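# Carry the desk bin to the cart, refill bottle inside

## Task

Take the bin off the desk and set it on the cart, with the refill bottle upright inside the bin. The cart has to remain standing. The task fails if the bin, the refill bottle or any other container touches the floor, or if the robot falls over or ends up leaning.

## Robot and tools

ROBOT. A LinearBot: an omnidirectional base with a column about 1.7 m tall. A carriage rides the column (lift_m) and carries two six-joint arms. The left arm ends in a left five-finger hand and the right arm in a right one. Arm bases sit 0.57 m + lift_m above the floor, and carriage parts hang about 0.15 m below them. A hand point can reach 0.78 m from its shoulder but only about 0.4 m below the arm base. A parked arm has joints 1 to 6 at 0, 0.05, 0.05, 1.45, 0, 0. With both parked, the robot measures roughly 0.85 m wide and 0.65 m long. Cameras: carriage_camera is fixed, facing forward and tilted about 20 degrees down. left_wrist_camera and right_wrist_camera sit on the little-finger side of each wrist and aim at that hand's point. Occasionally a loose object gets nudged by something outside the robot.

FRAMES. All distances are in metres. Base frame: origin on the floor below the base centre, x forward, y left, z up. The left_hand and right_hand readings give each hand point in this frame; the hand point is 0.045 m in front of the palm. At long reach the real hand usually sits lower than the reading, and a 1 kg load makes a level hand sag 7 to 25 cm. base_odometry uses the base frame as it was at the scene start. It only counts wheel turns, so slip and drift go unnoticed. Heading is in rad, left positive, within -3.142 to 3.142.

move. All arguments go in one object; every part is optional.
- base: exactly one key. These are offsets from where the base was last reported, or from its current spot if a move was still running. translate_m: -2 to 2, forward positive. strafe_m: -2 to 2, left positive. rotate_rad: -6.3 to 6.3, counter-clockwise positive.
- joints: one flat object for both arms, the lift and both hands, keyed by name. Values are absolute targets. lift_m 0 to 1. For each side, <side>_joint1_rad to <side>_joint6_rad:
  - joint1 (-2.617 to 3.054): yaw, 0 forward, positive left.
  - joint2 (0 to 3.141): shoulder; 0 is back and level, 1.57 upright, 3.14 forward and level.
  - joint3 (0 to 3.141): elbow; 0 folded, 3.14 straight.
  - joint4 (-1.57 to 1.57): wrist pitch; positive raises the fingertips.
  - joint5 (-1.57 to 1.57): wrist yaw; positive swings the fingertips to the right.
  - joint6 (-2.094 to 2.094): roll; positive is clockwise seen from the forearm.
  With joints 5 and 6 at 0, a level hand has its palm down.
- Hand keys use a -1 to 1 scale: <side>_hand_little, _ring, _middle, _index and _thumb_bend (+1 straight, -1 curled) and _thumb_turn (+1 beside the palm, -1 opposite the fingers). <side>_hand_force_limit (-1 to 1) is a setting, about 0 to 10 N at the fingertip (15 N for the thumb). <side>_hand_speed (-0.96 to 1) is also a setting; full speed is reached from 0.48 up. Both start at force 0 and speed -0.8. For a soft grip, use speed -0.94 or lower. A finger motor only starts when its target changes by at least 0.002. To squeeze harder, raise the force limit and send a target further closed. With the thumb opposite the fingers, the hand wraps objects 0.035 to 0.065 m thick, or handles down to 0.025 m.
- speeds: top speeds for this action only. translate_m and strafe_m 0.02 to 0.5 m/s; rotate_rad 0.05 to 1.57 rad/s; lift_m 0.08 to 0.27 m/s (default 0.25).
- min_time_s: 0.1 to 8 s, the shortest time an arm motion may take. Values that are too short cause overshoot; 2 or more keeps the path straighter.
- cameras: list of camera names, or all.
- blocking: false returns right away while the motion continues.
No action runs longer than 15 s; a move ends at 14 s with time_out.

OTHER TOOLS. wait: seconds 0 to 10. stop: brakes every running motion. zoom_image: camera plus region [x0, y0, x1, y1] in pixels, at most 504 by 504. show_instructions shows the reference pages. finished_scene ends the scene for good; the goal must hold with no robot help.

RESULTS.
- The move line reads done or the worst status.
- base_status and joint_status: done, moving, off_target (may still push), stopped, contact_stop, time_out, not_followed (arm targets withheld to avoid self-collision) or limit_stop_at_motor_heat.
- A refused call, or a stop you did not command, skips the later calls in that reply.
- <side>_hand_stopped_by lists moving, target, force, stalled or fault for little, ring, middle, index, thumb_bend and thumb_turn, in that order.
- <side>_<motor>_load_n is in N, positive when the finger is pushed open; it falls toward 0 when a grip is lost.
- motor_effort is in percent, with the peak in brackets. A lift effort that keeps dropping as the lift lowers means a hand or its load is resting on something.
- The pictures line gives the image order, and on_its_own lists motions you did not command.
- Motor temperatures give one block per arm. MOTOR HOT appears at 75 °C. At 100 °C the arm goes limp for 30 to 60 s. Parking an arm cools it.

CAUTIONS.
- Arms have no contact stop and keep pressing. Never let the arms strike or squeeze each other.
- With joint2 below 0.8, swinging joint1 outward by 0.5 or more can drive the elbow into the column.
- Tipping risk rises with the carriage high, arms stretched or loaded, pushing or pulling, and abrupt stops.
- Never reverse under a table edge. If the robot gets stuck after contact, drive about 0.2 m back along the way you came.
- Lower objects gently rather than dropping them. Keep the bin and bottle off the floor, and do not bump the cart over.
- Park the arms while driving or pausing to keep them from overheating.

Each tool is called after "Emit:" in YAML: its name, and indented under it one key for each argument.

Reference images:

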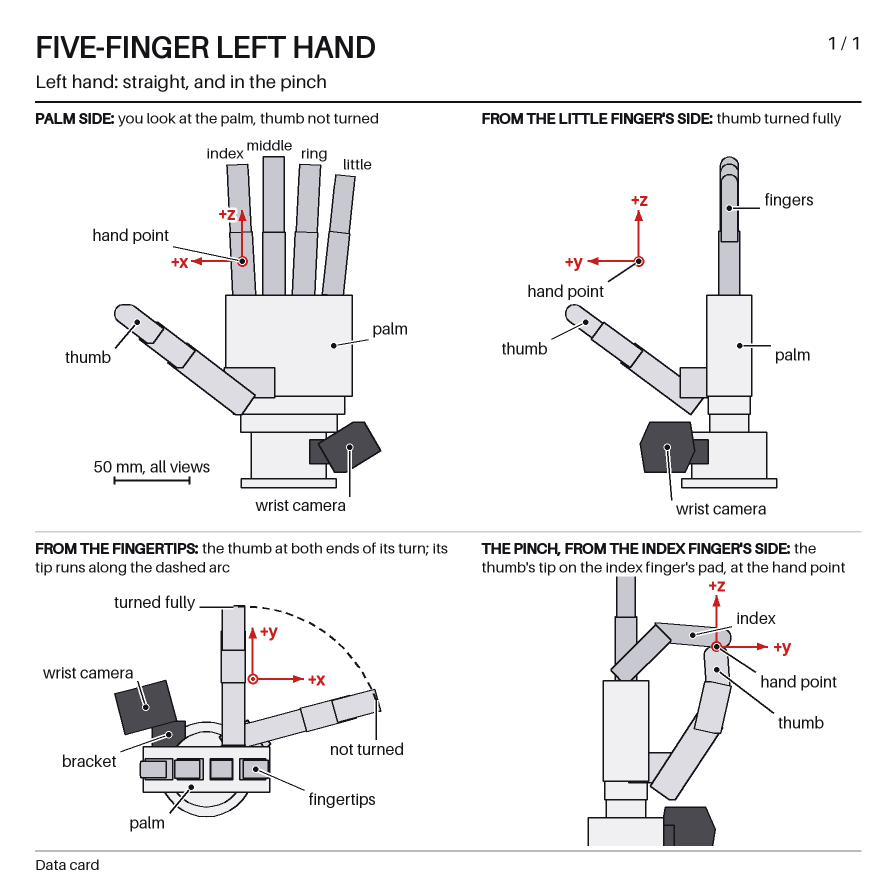

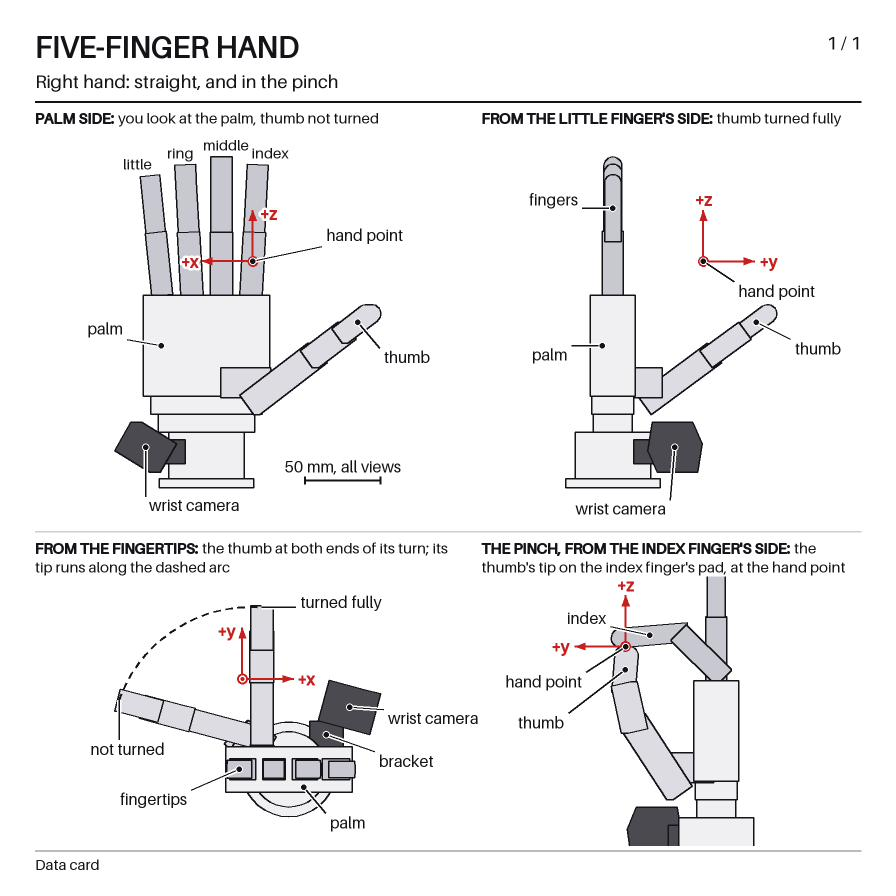

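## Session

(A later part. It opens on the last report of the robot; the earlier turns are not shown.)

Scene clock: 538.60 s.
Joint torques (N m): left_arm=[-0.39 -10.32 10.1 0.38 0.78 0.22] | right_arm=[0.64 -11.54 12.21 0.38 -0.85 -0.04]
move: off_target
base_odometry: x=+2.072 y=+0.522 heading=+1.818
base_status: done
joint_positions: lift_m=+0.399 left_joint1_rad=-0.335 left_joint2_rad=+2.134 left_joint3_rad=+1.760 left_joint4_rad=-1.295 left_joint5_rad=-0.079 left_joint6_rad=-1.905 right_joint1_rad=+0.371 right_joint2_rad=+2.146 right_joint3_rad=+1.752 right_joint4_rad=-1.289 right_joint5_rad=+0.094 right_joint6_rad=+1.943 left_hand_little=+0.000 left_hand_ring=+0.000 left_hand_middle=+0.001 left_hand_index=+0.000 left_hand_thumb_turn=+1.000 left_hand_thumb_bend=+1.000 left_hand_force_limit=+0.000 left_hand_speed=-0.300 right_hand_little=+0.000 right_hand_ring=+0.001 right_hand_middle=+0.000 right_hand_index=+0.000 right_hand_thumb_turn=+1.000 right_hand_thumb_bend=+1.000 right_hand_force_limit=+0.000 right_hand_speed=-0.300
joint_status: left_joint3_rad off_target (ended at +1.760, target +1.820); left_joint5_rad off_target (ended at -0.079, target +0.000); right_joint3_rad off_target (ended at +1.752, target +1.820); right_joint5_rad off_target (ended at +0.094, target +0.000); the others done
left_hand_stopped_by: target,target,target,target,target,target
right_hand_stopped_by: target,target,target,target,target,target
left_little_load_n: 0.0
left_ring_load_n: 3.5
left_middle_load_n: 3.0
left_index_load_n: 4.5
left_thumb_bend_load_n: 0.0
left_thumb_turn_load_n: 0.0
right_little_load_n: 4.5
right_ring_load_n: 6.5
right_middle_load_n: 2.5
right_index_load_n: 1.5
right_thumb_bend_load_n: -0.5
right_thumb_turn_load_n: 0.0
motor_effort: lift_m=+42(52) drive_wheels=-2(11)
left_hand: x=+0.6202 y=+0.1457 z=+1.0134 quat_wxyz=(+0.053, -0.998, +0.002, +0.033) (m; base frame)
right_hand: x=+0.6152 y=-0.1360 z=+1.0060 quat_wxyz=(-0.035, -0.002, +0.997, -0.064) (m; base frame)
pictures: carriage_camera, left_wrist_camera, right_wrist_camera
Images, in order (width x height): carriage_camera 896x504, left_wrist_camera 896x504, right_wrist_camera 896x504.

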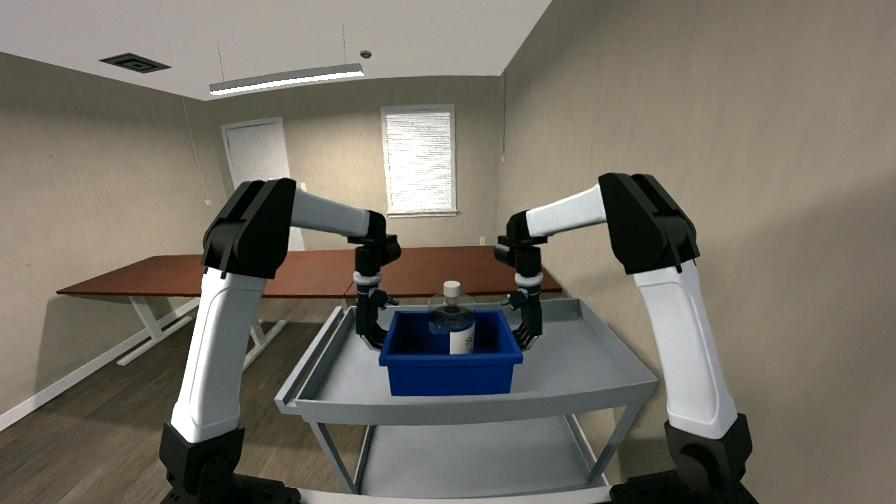

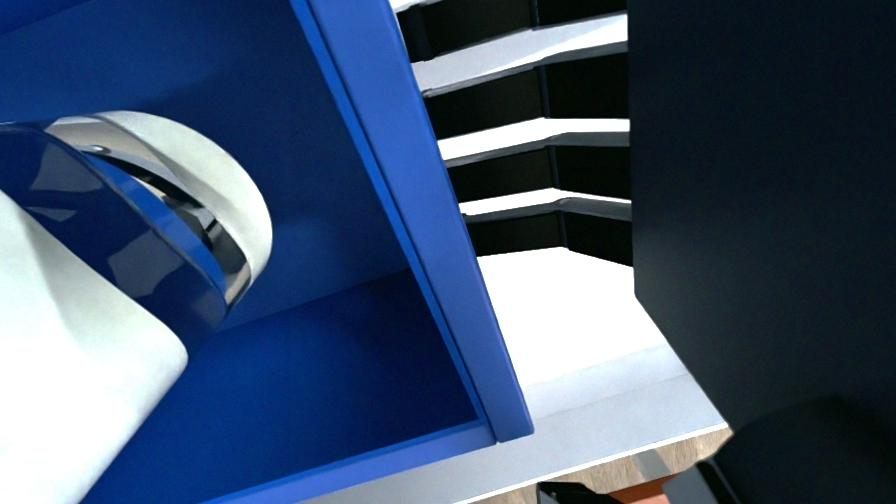

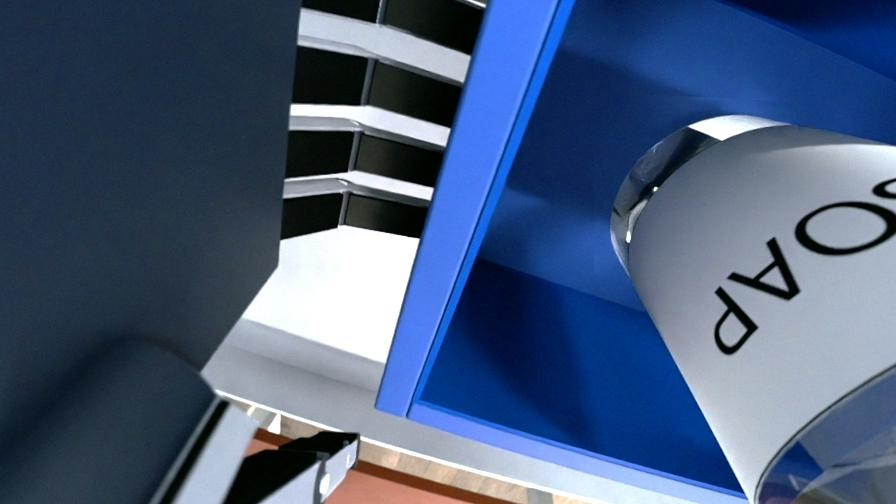

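Emit:
move:
  base: {"translate_m": 0.22}
  speeds: {"translate_m": 0.12}
  cameras: []

Emit:
move:
  joints: {"lift_m": 0.28}
  speeds: {"lift_m": 0.08}
  cameras: ["all"]

Emit:
zoom_image:
  camera: "carriage_camera"
  region: [250, 220, 650, 504]

Scene clock: 553.90 s.
Joint torques (N m): left_arm=[-0.59 -10.45 9.92 0.34 0.79 0.19] | right_arm=[0.8 -11.73 12.21 0.31 -0.83 0]
Motor temperatures (°C): left_arm=[28 49 44 26 30 28] | right_arm=[28 42 52 26 28 30]
move: done
base_odometry: x=+2.019 y=+0.735 heading=+1.817
base_status: done
joint_positions: lift_m=+0.399 left_joint1_rad=-0.333 left_joint2_rad=+2.136 left_joint3_rad=+1.762 left_joint4_rad=-1.291 left_joint5_rad=-0.080 left_joint6_rad=-1.904 right_joint1_rad=+0.369 right_joint2_rad=+2.148 right_joint3_rad=+1.752 right_joint4_rad=-1.281 right_joint5_rad=+0.094 right_joint6_rad=+1.941 left_hand_little=+0.000 left_hand_ring=+0.000 left_hand_middle=+0.001 left_hand_index=+0.000 left_hand_thumb_turn=+1.000 left_hand_thumb_bend=+1.000 left_hand_force_limit=+0.000 left_hand_speed=-0.300 right_hand_little=+0.000 right_hand_ring=+0.001 right_hand_middle=+0.000 right_hand_index=+0.000 right_hand_thumb_turn=+1.000 right_hand_thumb_bend=+1.000 right_hand_force_limit=+0.000 right_hand_speed=-0.300
joint_status: not commanded
left_hand_stopped_by: target,target,target,target,target,target
right_hand_stopped_by: target,target,target,target,target,target
left_little_load_n: 0.0
left_ring_load_n: 3.5
left_middle_load_n: 3.0
left_index_load_n: 4.0
left_thumb_bend_load_n: 0.0
left_thumb_turn_load_n: 0.0
right_little_load_n: 4.0
right_ring_load_n: 7.0
right_middle_load_n: 2.5
right_index_load_n: 1.5
right_thumb_bend_load_n: 0.0
right_thumb_turn_load_n: 0.0
motor_effort: lift_m=+42(42) drive_wheels=-7(14)
left_hand: x=+0.6220 y=+0.1460 z=+1.0136 quat_wxyz=(+0.053, -0.998, +0.002, +0.031) (m; base frame)
right_hand: x=+0.6174 y=-0.1360 z=+1.0054 quat_wxyz=(-0.033, -0.002, +0.997, -0.063) (m; base frame)
pictures: none
No camera images: "cameras" was empty.

Scene clock: 555.87 s.
Joint torques (N m): left_arm=[-0.55 -10.88 9.5 0.33 0.86 0.21] | right_arm=[0.81 -11.88 11.15 0.36 -0.83 0.06]
move: done
base_odometry: x=+2.019 y=+0.735 heading=+1.817
base_status: not commanded
joint_positions: lift_m=+0.280 left_joint1_rad=-0.333 left_joint2_rad=+2.141 left_joint3_rad=+1.768 left_joint4_rad=-1.287 left_joint5_rad=-0.086 left_joint6_rad=-1.904 right_joint1_rad=+0.369 right_joint2_rad=+2.149 right_joint3_rad=+1.764 right_joint4_rad=-1.286 right_joint5_rad=+0.094 right_joint6_rad=+1.938 left_hand_little=+0.000 left_hand_ring=+0.001 left_hand_middle=+0.000 left_hand_index=+0.000 left_hand_thumb_turn=+1.000 left_hand_thumb_bend=+1.000 left_hand_force_limit=+0.000 left_hand_speed=-0.300 right_hand_little=+0.001 right_hand_ring=+0.000 right_hand_middle=+0.000 right_hand_index=+0.000 right_hand_thumb_turn=+1.000 right_hand_thumb_bend=+1.000 right_hand_force_limit=+0.000 right_hand_speed=-0.300
joint_status: all done
left_hand_stopped_by: target,target,target,target,target,target
right_hand_stopped_by: target,target,target,target,target,target
left_little_load_n: 0.0
left_ring_load_n: 6.0
left_middle_load_n: 3.0
left_index_load_n: 1.5
left_thumb_bend_load_n: 0.0
left_thumb_turn_load_n: 0.0
right_little_load_n: 5.0
right_ring_load_n: 5.5
right_middle_load_n: 0.5
right_index_load_n: 0.0
right_thumb_bend_load_n: 0.0
right_thumb_turn_load_n: 0.0
motor_effort: lift_m=+35(36) drive_wheels=+8(8)
left_hand: x=+0.6245 y=+0.1464 z=+0.8933 quat_wxyz=(+0.055, -0.998, +0.002, +0.028) (m; base frame)
right_hand: x=+0.6193 y=-0.1351 z=+0.8886 quat_wxyz=(-0.030, -0.003, +0.998, -0.062) (m; base frame)
pictures: carriage_camera, left_wrist_camera, right_wrist_camera
Images, in order (width x height): carriage_camera 896x504, left_wrist_camera 896x504, right_wrist_camera 896x504.

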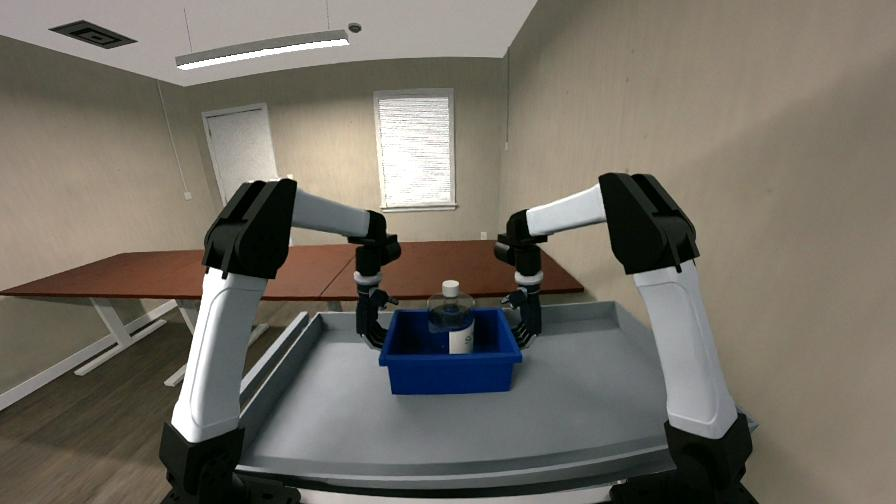

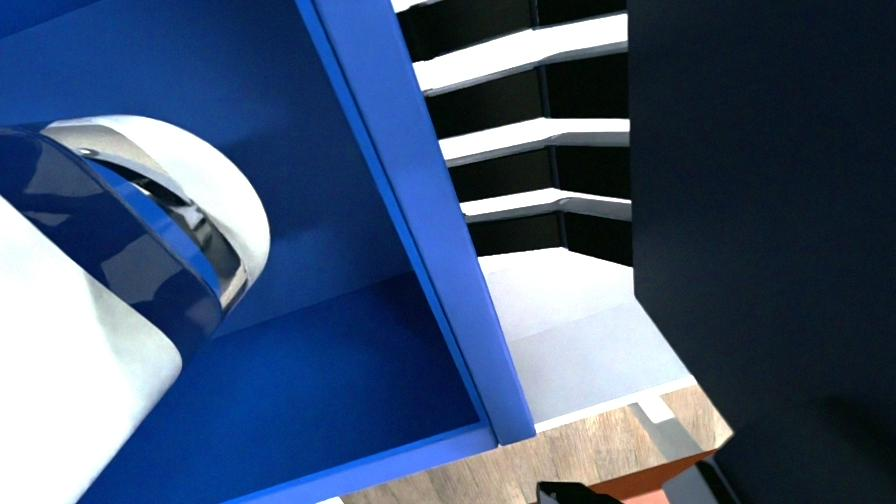

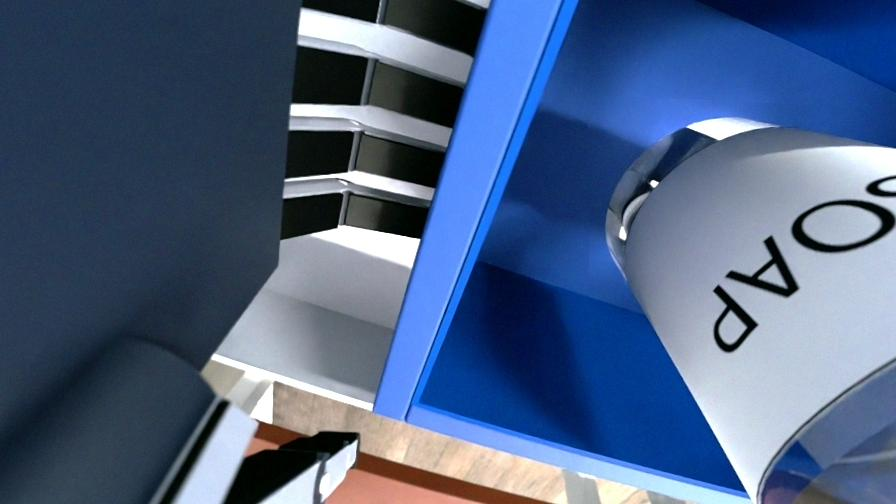

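Scaled by 1.260 from the camera's 896x504 image, which has a finer 1280x720 frame.

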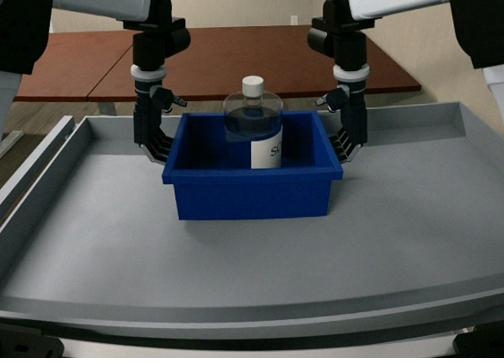

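Emit:
move:
  joints: {"lift_m": 0.22}
  speeds: {"lift_m": 0.08}
  cameras: ["carriage_camera"]

Emit:
zoom_image:
  camera: "carriage_camera"
  region: [250, 220, 650, 504]

Scene clock: 566.53 s.
Joint torques (N m): left_arm=[-1.26 -8.69 5.31 0.74 0.88 0.14] | right_arm=[1.13 -11.28 8.34 0.67 -0.79 0.02]
move: done
base_odometry: x=+2.019 y=+0.735 heading=+1.817
base_status: not commanded
joint_positions: lift_m=+0.220 left_joint1_rad=-0.324 left_joint2_rad=+2.114 left_joint3_rad=+1.819 left_joint4_rad=-1.316 left_joint5_rad=-0.089 left_joint6_rad=-1.898 right_joint1_rad=+0.364 right_joint2_rad=+2.143 right_joint3_rad=+1.795 right_joint4_rad=-1.315 right_joint5_rad=+0.089 right_joint6_rad=+1.938 left_hand_little=+0.000 left_hand_ring=+0.000 left_hand_middle=+0.000 left_hand_index=+0.000 left_hand_thumb_turn=+1.000 left_hand_thumb_bend=+1.000 left_hand_force_limit=+0.000 left_hand_speed=-0.300 right_hand_little=+0.000 right_hand_ring=+0.000 right_hand_middle=+0.000 right_hand_index=+0.000 right_hand_thumb_turn=+1.000 right_hand_thumb_bend=+1.000 right_hand_force_limit=+0.000 right_hand_speed=-0.300
joint_status: all done
left_hand_stopped_by: target,target,target,target,target,target
right_hand_stopped_by: target,target,target,target,target,target
left_little_load_n: 0.0
left_ring_load_n: 0.0
left_middle_load_n: 2.5
left_index_load_n: 0.0
left_thumb_bend_load_n: 0.0
left_thumb_turn_load_n: 0.0
right_little_load_n: 0.0
right_ring_load_n: 0.0
right_middle_load_n: 3.5
right_index_load_n: 0.0
right_thumb_bend_load_n: 0.0
right_thumb_turn_load_n: 0.0
motor_effort: lift_m=+30(30) drive_wheels=+7(9)
left_hand: x=+0.6348 y=+0.1471 z=+0.8589 quat_wxyz=(+0.048, -0.999, -0.001, +0.005) (m; base frame)
right_hand: x=+0.6220 y=-0.1351 z=+0.8398 quat_wxyz=(-0.027, -0.001, +0.998, -0.058) (m; base frame)
pictures: carriage_camera
Images, in order (width x height): carriage_camera 896x504.

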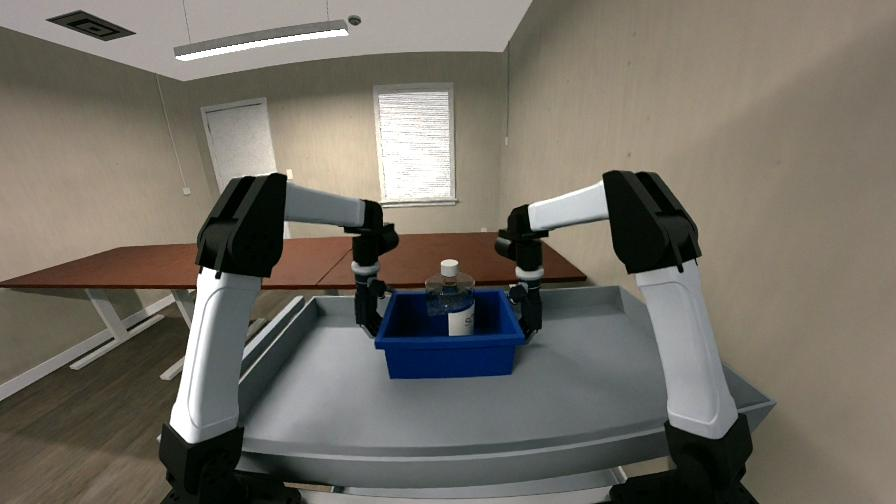

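Scaled by 1.260 from the camera's 896x504 image, which has a finer 1280x720 frame.

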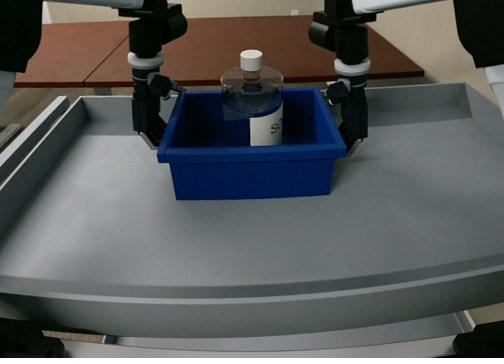

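Emit:
move:
  joints: {"lift_m": 0.214, "left_joint1_rad": -0.3, "right_joint1_rad": 0.335}
  speeds: {"lift_m": 0.08}
  min_time_s: 1.5
  cameras: ["all"]

Emit:
zoom_image:
  camera: "carriage_camera"
  region: [320, 230, 580, 400]

Scene clock: 579.83 s.
Joint torques (N m): left_arm=[0.12 -8.72 5.31 0.73 0.46 0.15] | right_arm=[0.08 -10.96 8.34 0.7 -0.37 0.01]
move: done
base_odometry: x=+2.019 y=+0.735 heading=+1.817
base_status: not commanded
joint_positions: lift_m=+0.214 left_joint1_rad=-0.301 left_joint2_rad=+2.114 left_joint3_rad=+1.819 left_joint4_rad=-1.315 left_joint5_rad=-0.049 left_joint6_rad=-1.899 right_joint1_rad=+0.335 right_joint2_rad=+2.140 right_joint3_rad=+1.795 right_joint4_rad=-1.315 right_joint5_rad=+0.043 right_joint6_rad=+1.938 left_hand_little=+0.000 left_hand_ring=+0.000 left_hand_middle=+0.000 left_hand_index=+0.000 left_hand_thumb_turn=+1.000 left_hand_thumb_bend=+1.000 left_hand_force_limit=+0.000 left_hand_speed=-0.300 right_hand_little=+0.000 right_hand_ring=+0.000 right_hand_middle=+0.000 right_hand_index=+0.000 right_hand_thumb_turn=+1.000 right_hand_thumb_bend=+1.000 right_hand_force_limit=+0.000 right_hand_speed=-0.300
joint_status: all done
left_hand_stopped_by: target,target,target,target,target,target
right_hand_stopped_by: target,target,target,target,target,target
left_little_load_n: 0.0
left_ring_load_n: 0.0
left_middle_load_n: 2.0
left_index_load_n: 0.0
left_thumb_bend_load_n: 0.0
left_thumb_turn_load_n: 0.0
right_little_load_n: 0.0
right_ring_load_n: 0.0
right_middle_load_n: 2.0
right_index_load_n: 0.0
right_thumb_bend_load_n: 0.0
right_thumb_turn_load_n: 0.0
on_its_own: left_joint5_rad moved +0.040 toward your old target +0.000; right_joint5_rad moved -0.046 toward your old target +0.000
motor_effort: lift_m=+30(31) drive_wheels=+7(9)
left_hand: x=+0.6369 y=+0.1493 z=+0.8543 quat_wxyz=(+0.029, -0.999, -0.013, +0.010) (m; base frame)
right_hand: x=+0.6244 y=-0.1381 z=+0.8365 quat_wxyz=(-0.034, +0.015, +0.999, -0.035) (m; base frame)
pictures: carriage_camera, left_wrist_camera, right_wrist_camera
Images, in order (width x height): carriage_camera 896x504, left_wrist_camera 896x504, right_wrist_camera 896x504.

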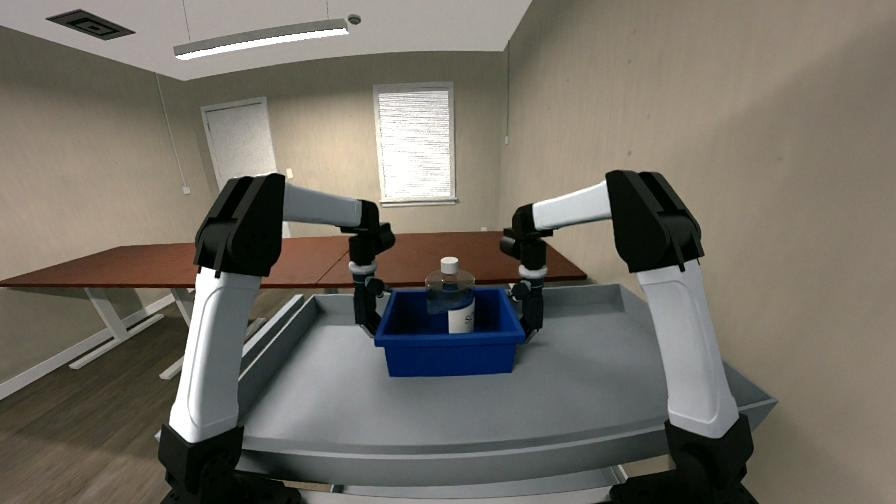

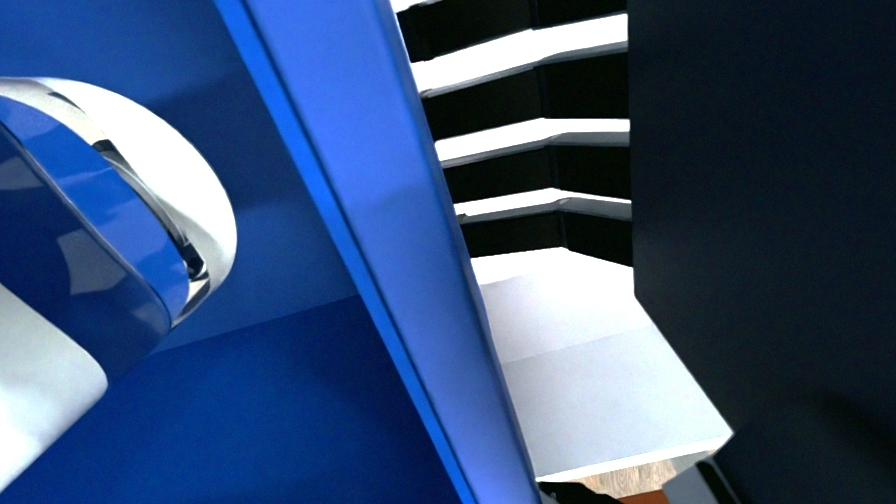

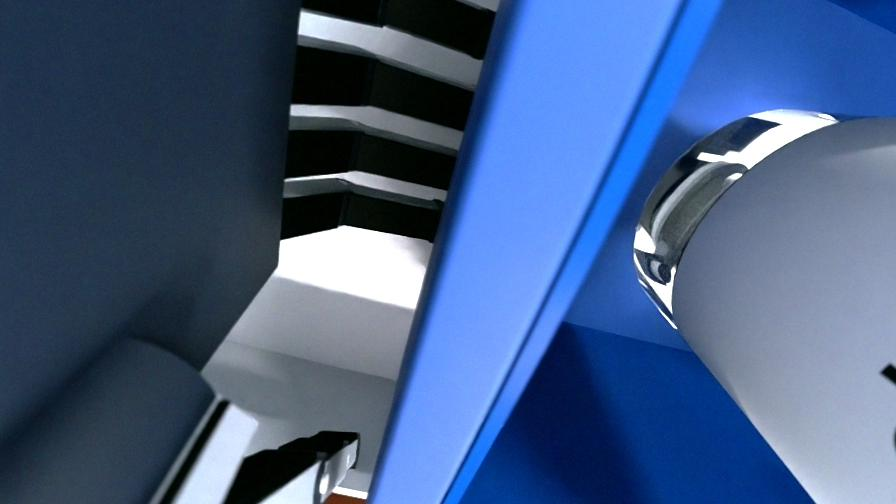

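Scaled by 1.938 from the camera's 896x504 image, which has a finer 1280x720 frame.

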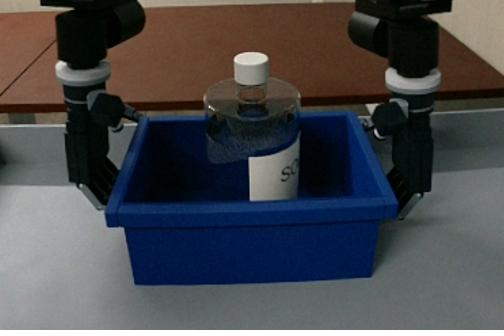

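Emit:
move:
  joints: {"left_joint1_rad": -0.2, "right_joint1_rad": 0.235, "left_joint6_rad": -1.8, "right_joint6_rad": 1.83}
  min_time_s: 2.5
  cameras: ["all"]

Emit:
zoom_image:
  camera: "carriage_camera"
  region: [320, 230, 580, 400]

Scene clock: 585.40 s.
Joint torques (N m): left_arm=[0.68 -8.76 5.38 0.46 0.06 0.2] | right_arm=[-0.36 -11.04 8.43 0.44 -0.07 -0.05]
move: done
base_odometry: x=+2.019 y=+0.735 heading=+1.817
base_status: not commanded
joint_positions: lift_m=+0.214 left_joint1_rad=-0.207 left_joint2_rad=+2.114 left_joint3_rad=+1.819 left_joint4_rad=-1.280 left_joint5_rad=-0.012 left_joint6_rad=-1.814 right_joint1_rad=+0.241 right_joint2_rad=+2.140 right_joint3_rad=+1.795 right_joint4_rad=-1.283 right_joint5_rad=+0.010 right_joint6_rad=+1.837 left_hand_little=+0.000 left_hand_ring=+0.000 left_hand_middle=+0.000 left_hand_index=+0.000 left_hand_thumb_turn=+1.000 left_hand_thumb_bend=+1.000 left_hand_force_limit=+0.000 left_hand_speed=-0.300 right_hand_little=+0.000 right_hand_ring=+0.000 right_hand_middle=+0.000 right_hand_index=+0.000 right_hand_thumb_turn=+1.000 right_hand_thumb_bend=+1.000 right_hand_force_limit=+0.000 right_hand_speed=-0.300
joint_status: all done
left_hand_stopped_by: target,target,target,target,target,target
right_hand_stopped_by: target,target,target,target,target,target
left_little_load_n: 0.0
left_ring_load_n: 0.0
left_middle_load_n: 0.0
left_index_load_n: 0.0
left_thumb_bend_load_n: 0.0
left_thumb_turn_load_n: 0.0
right_little_load_n: 0.0
right_ring_load_n: 0.0
right_middle_load_n: 0.5
right_index_load_n: 0.0
right_thumb_bend_load_n: 0.0
right_thumb_turn_load_n: 0.0
on_its_own: left_joint5_rad moved +0.037 to your old target +0.000; right_joint5_rad moved -0.033 to your old target +0.000
motor_effort: lift_m=+30(31) drive_wheels=+6(10)
left_hand: x=+0.6537 y=+0.1771 z=+0.8572 quat_wxyz=(+0.006, -1.000, -0.018, +0.000) (m; base frame)
right_hand: x=+0.6408 y=-0.1651 z=+0.8390 quat_wxyz=(-0.026, +0.012, +1.000, -0.012) (m; base frame)
pictures: carriage_camera, left_wrist_camera, right_wrist_camera
Images, in order (width x height): carriage_camera 896x504, left_wrist_camera 896x504, right_wrist_camera 896x504.

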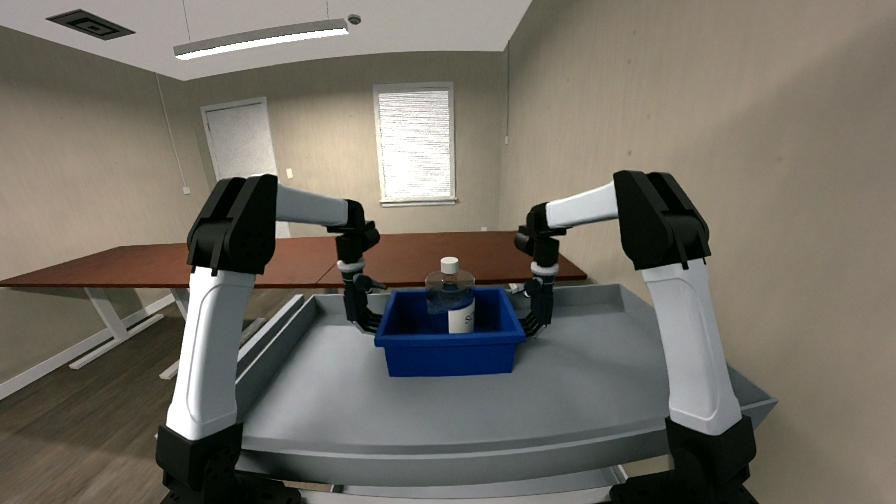

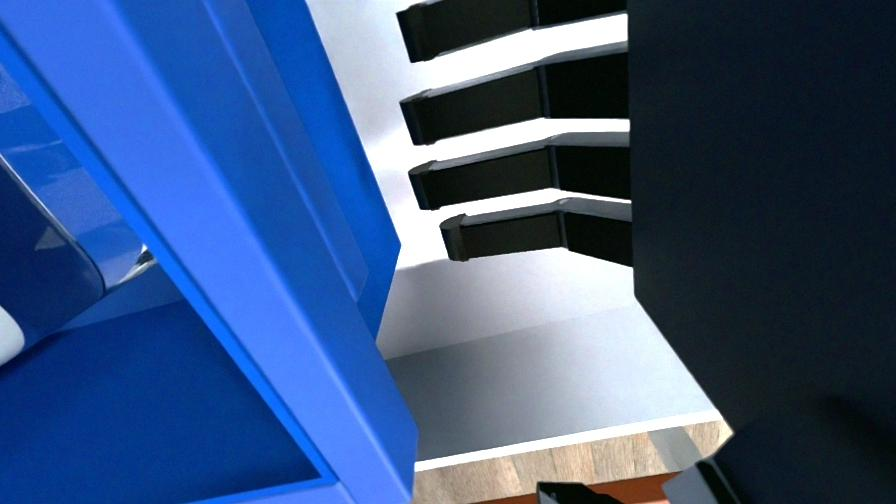

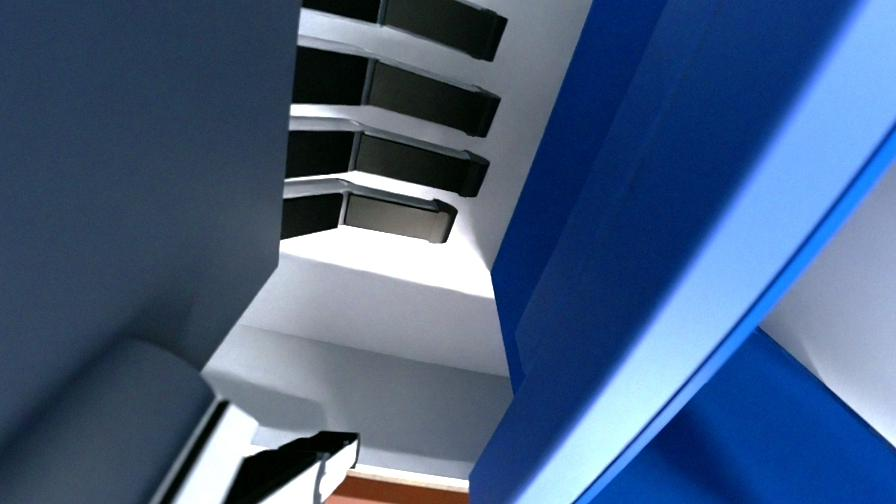

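Scaled by 1.938 from the camera's 896x504 image, which has a finer 1280x720 frame.

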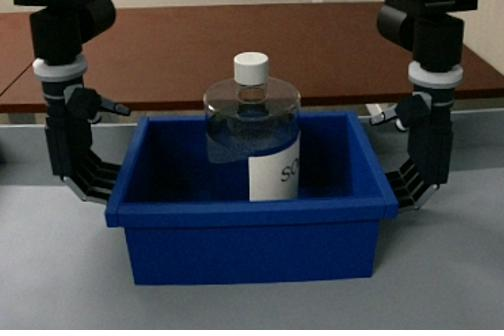

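Emit:
move:
  joints: {"left_joint1_rad": -0.08, "right_joint1_rad": 0.1, "left_joint6_rad": -1.65, "right_joint6_rad": 1.67}
  min_time_s: 1.5
  cameras: []

Emit:
move:
  joints: {"lift_m": 0.45}
  speeds: {"lift_m": 0.2}
  cameras: []

Emit:
move:
  base: {"translate_m": -0.35}
  speeds: {"translate_m": 0.25}
  cameras: ["carriage_camera"]

Emit:
zoom_image:
  camera: "carriage_camera"
  region: [250, 220, 700, 504]

Scene clock: 591.33 s.
Joint torques (N m): left_arm=[0.65 -8.77 5.37 0.45 0.05 0.2] | right_arm=[-0.34 -11 8.4 0.43 -0.06 -0.02]
move: done
base_odometry: x=+2.019 y=+0.735 heading=+1.817
base_status: not commanded
joint_positions: lift_m=+0.214 left_joint1_rad=-0.087 left_joint2_rad=+2.114 left_joint3_rad=+1.819 left_joint4_rad=-1.279 left_joint5_rad=-0.011 left_joint6_rad=-1.665 right_joint1_rad=+0.105 right_joint2_rad=+2.140 right_joint3_rad=+1.795 right_joint4_rad=-1.282 right_joint5_rad=+0.009 right_joint6_rad=+1.677 left_hand_little=+0.000 left_hand_ring=+0.000 left_hand_middle=+0.000 left_hand_index=+0.000 left_hand_thumb_turn=+1.000 left_hand_thumb_bend=+1.000 left_hand_force_limit=+0.000 left_hand_speed=-0.300 right_hand_little=+0.000 right_hand_ring=+0.000 right_hand_middle=+0.000 right_hand_index=+0.000 right_hand_thumb_turn=+1.000 right_hand_thumb_bend=+1.000 right_hand_force_limit=+0.000 right_hand_speed=-0.300
joint_status: all done
left_hand_stopped_by: target,target,target,target,target,target
right_hand_stopped_by: target,target,target,target,target,target
left_little_load_n: 0.0
left_ring_load_n: 0.0
left_middle_load_n: 0.0
left_index_load_n: 0.0
left_thumb_bend_load_n: 0.0
left_thumb_turn_load_n: 0.0
right_little_load_n: 0.0
right_ring_load_n: 0.0
right_middle_load_n: 0.0
right_index_load_n: 0.0
right_thumb_bend_load_n: 0.0
right_thumb_turn_load_n: 0.0
motor_effort: lift_m=+30(31) drive_wheels=+7(9)
left_hand: x=+0.6590 y=+0.2243 z=+0.8573 quat_wxyz=(+0.006, -1.000, -0.004, +0.001) (m; base frame)
right_hand: x=+0.6485 y=-0.2172 z=+0.8395 quat_wxyz=(-0.027, +0.000, +1.000, -0.007) (m; base frame)
pictures: none
No camera images: "cameras" was empty.

Scene clock: 593.00 s.
Joint torques (N m): left_arm=[0.65 -8.81 5.38 0.41 0.05 0.2] | right_arm=[-0.31 -11.04 7.79 0.41 -0.06 -0.04]
move: done
base_odometry: x=+2.019 y=+0.735 heading=+1.817
base_status: not commanded
joint_positions: lift_m=+0.450 left_joint1_rad=-0.087 left_joint2_rad=+2.114 left_joint3_rad=+1.819 left_joint4_rad=-1.276 left_joint5_rad=-0.011 left_joint6_rad=-1.664 right_joint1_rad=+0.105 right_joint2_rad=+2.140 right_joint3_rad=+1.803 right_joint4_rad=-1.278 right_joint5_rad=+0.009 right_joint6_rad=+1.676 left_hand_little=+0.000 left_hand_ring=+0.000 left_hand_middle=+0.000 left_hand_index=+0.000 left_hand_thumb_turn=+1.000 left_hand_thumb_bend=+1.000 left_hand_force_limit=+0.000 left_hand_speed=-0.300 right_hand_little=+0.000 right_hand_ring=+0.000 right_hand_middle=+0.000 right_hand_index=+0.000 right_hand_thumb_turn=+1.000 right_hand_thumb_bend=+1.000 right_hand_force_limit=+0.000 right_hand_speed=-0.300
joint_status: all done
left_hand_stopped_by: target,target,target,target,target,target
right_hand_stopped_by: target,target,target,target,target,target
left_little_load_n: 0.0
left_ring_load_n: 0.0
left_middle_load_n: 0.0
left_index_load_n: 0.0
left_thumb_bend_load_n: 0.0
left_thumb_turn_load_n: 0.0
right_little_load_n: 0.0
right_ring_load_n: 0.0
right_middle_load_n: 0.0
right_index_load_n: 0.0
right_thumb_bend_load_n: -0.5
right_thumb_turn_load_n: 0.0
motor_effort: lift_m=+39(47) drive_wheels=+6(9)
left_hand: x=+0.6599 y=+0.2242 z=+1.0924 quat_wxyz=(+0.006, -1.000, -0.003, -0.001) (m; base frame)
right_hand: x=+0.6516 y=-0.2168 z=+1.0769 quat_wxyz=(-0.022, +0.000, +1.000, -0.007) (m; base frame)
pictures: none
No camera images: "cameras" was empty.

Scene clock: 595.70 s.
Joint torques (N m): left_arm=[0.57 -8.8 5.38 0.38 0.04 0.2] | right_arm=[-0.13 -11.03 7.76 0.38 -0.04 -0.04]
move: done
base_odometry: x=+2.104 y=+0.396 heading=+1.817
base_status: done
joint_positions: lift_m=+0.450 left_joint1_rad=-0.086 left_joint2_rad=+2.114 left_joint3_rad=+1.819 left_joint4_rad=-1.271 left_joint5_rad=-0.010 left_joint6_rad=-1.664 right_joint1_rad=+0.103 right_joint2_rad=+2.140 right_joint3_rad=+1.803 right_joint4_rad=-1.275 right_joint5_rad=+0.007 right_joint6_rad=+1.676 left_hand_little=+0.000 left_hand_ring=+0.000 left_hand_middle=+0.000 left_hand_index=+0.000 left_hand_thumb_turn=+1.000 left_hand_thumb_bend=+1.000 left_hand_force_limit=+0.000 left_hand_speed=-0.300 right_hand_little=+0.000 right_hand_ring=+0.000 right_hand_middle=+0.000 right_hand_index=+0.000 right_hand_thumb_turn=+1.000 right_hand_thumb_bend=+1.000 right_hand_force_limit=+0.000 right_hand_speed=-0.300
joint_status: not commanded
left_hand_stopped_by: target,target,target,target,target,target
right_hand_stopped_by: target,target,target,target,target,target
left_little_load_n: 0.0
left_ring_load_n: 0.0
left_middle_load_n: 0.0
left_index_load_n: 0.0
left_thumb_bend_load_n: 0.0
left_thumb_turn_load_n: 0.0
right_little_load_n: 0.5
right_ring_load_n: 0.0
right_middle_load_n: 0.0
right_index_load_n: 0.0
right_thumb_bend_load_n: 0.0
right_thumb_turn_load_n: 0.0
motor_effort: lift_m=+39(39) drive_wheels=-1(13)
left_hand: x=+0.6611 y=+0.2243 z=+1.0926 quat_wxyz=(+0.005, -1.000, -0.004, -0.003) (m; base frame)
right_hand: x=+0.6527 y=-0.2175 z=+1.0771 quat_wxyz=(-0.020, +0.001, +1.000, -0.006) (m; base frame)
pictures: carriage_camera
Images, in order (width x height): carriage_camera 896x504.

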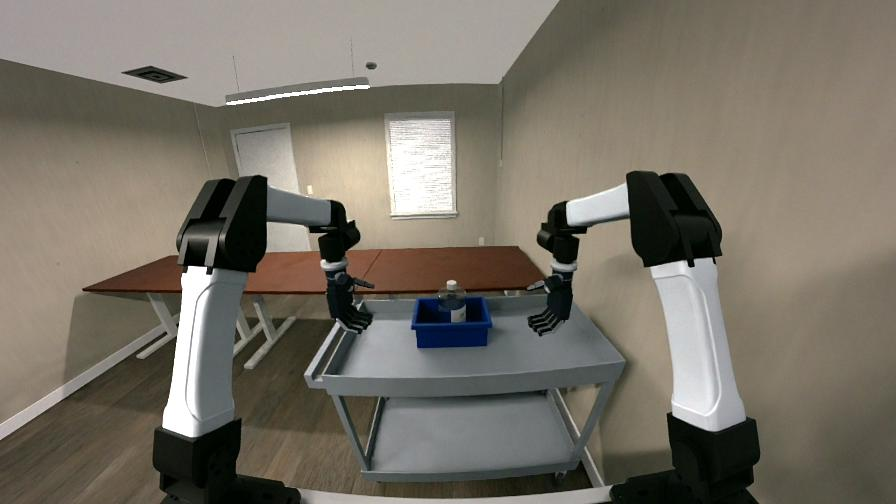

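Scaled by 1.120 from the camera's 896x504 image, which has a finer 1280x720 frame.

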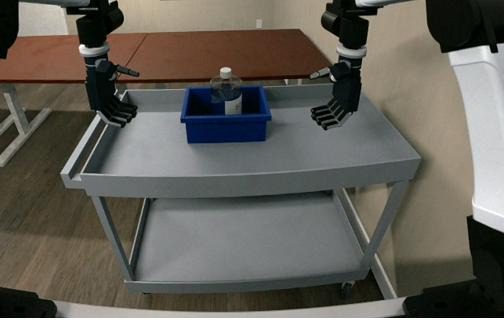

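Emit:
zoom_image:
  camera: "carriage_camera"
  region: [380, 260, 540, 370]

Scaled by 3.150 from the camera's 896x504 image, which has a finer 1280x720 frame.

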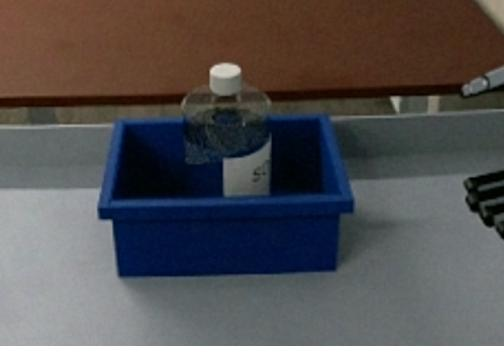

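Emit:
finished_scene:

The scene is finished: the task was done.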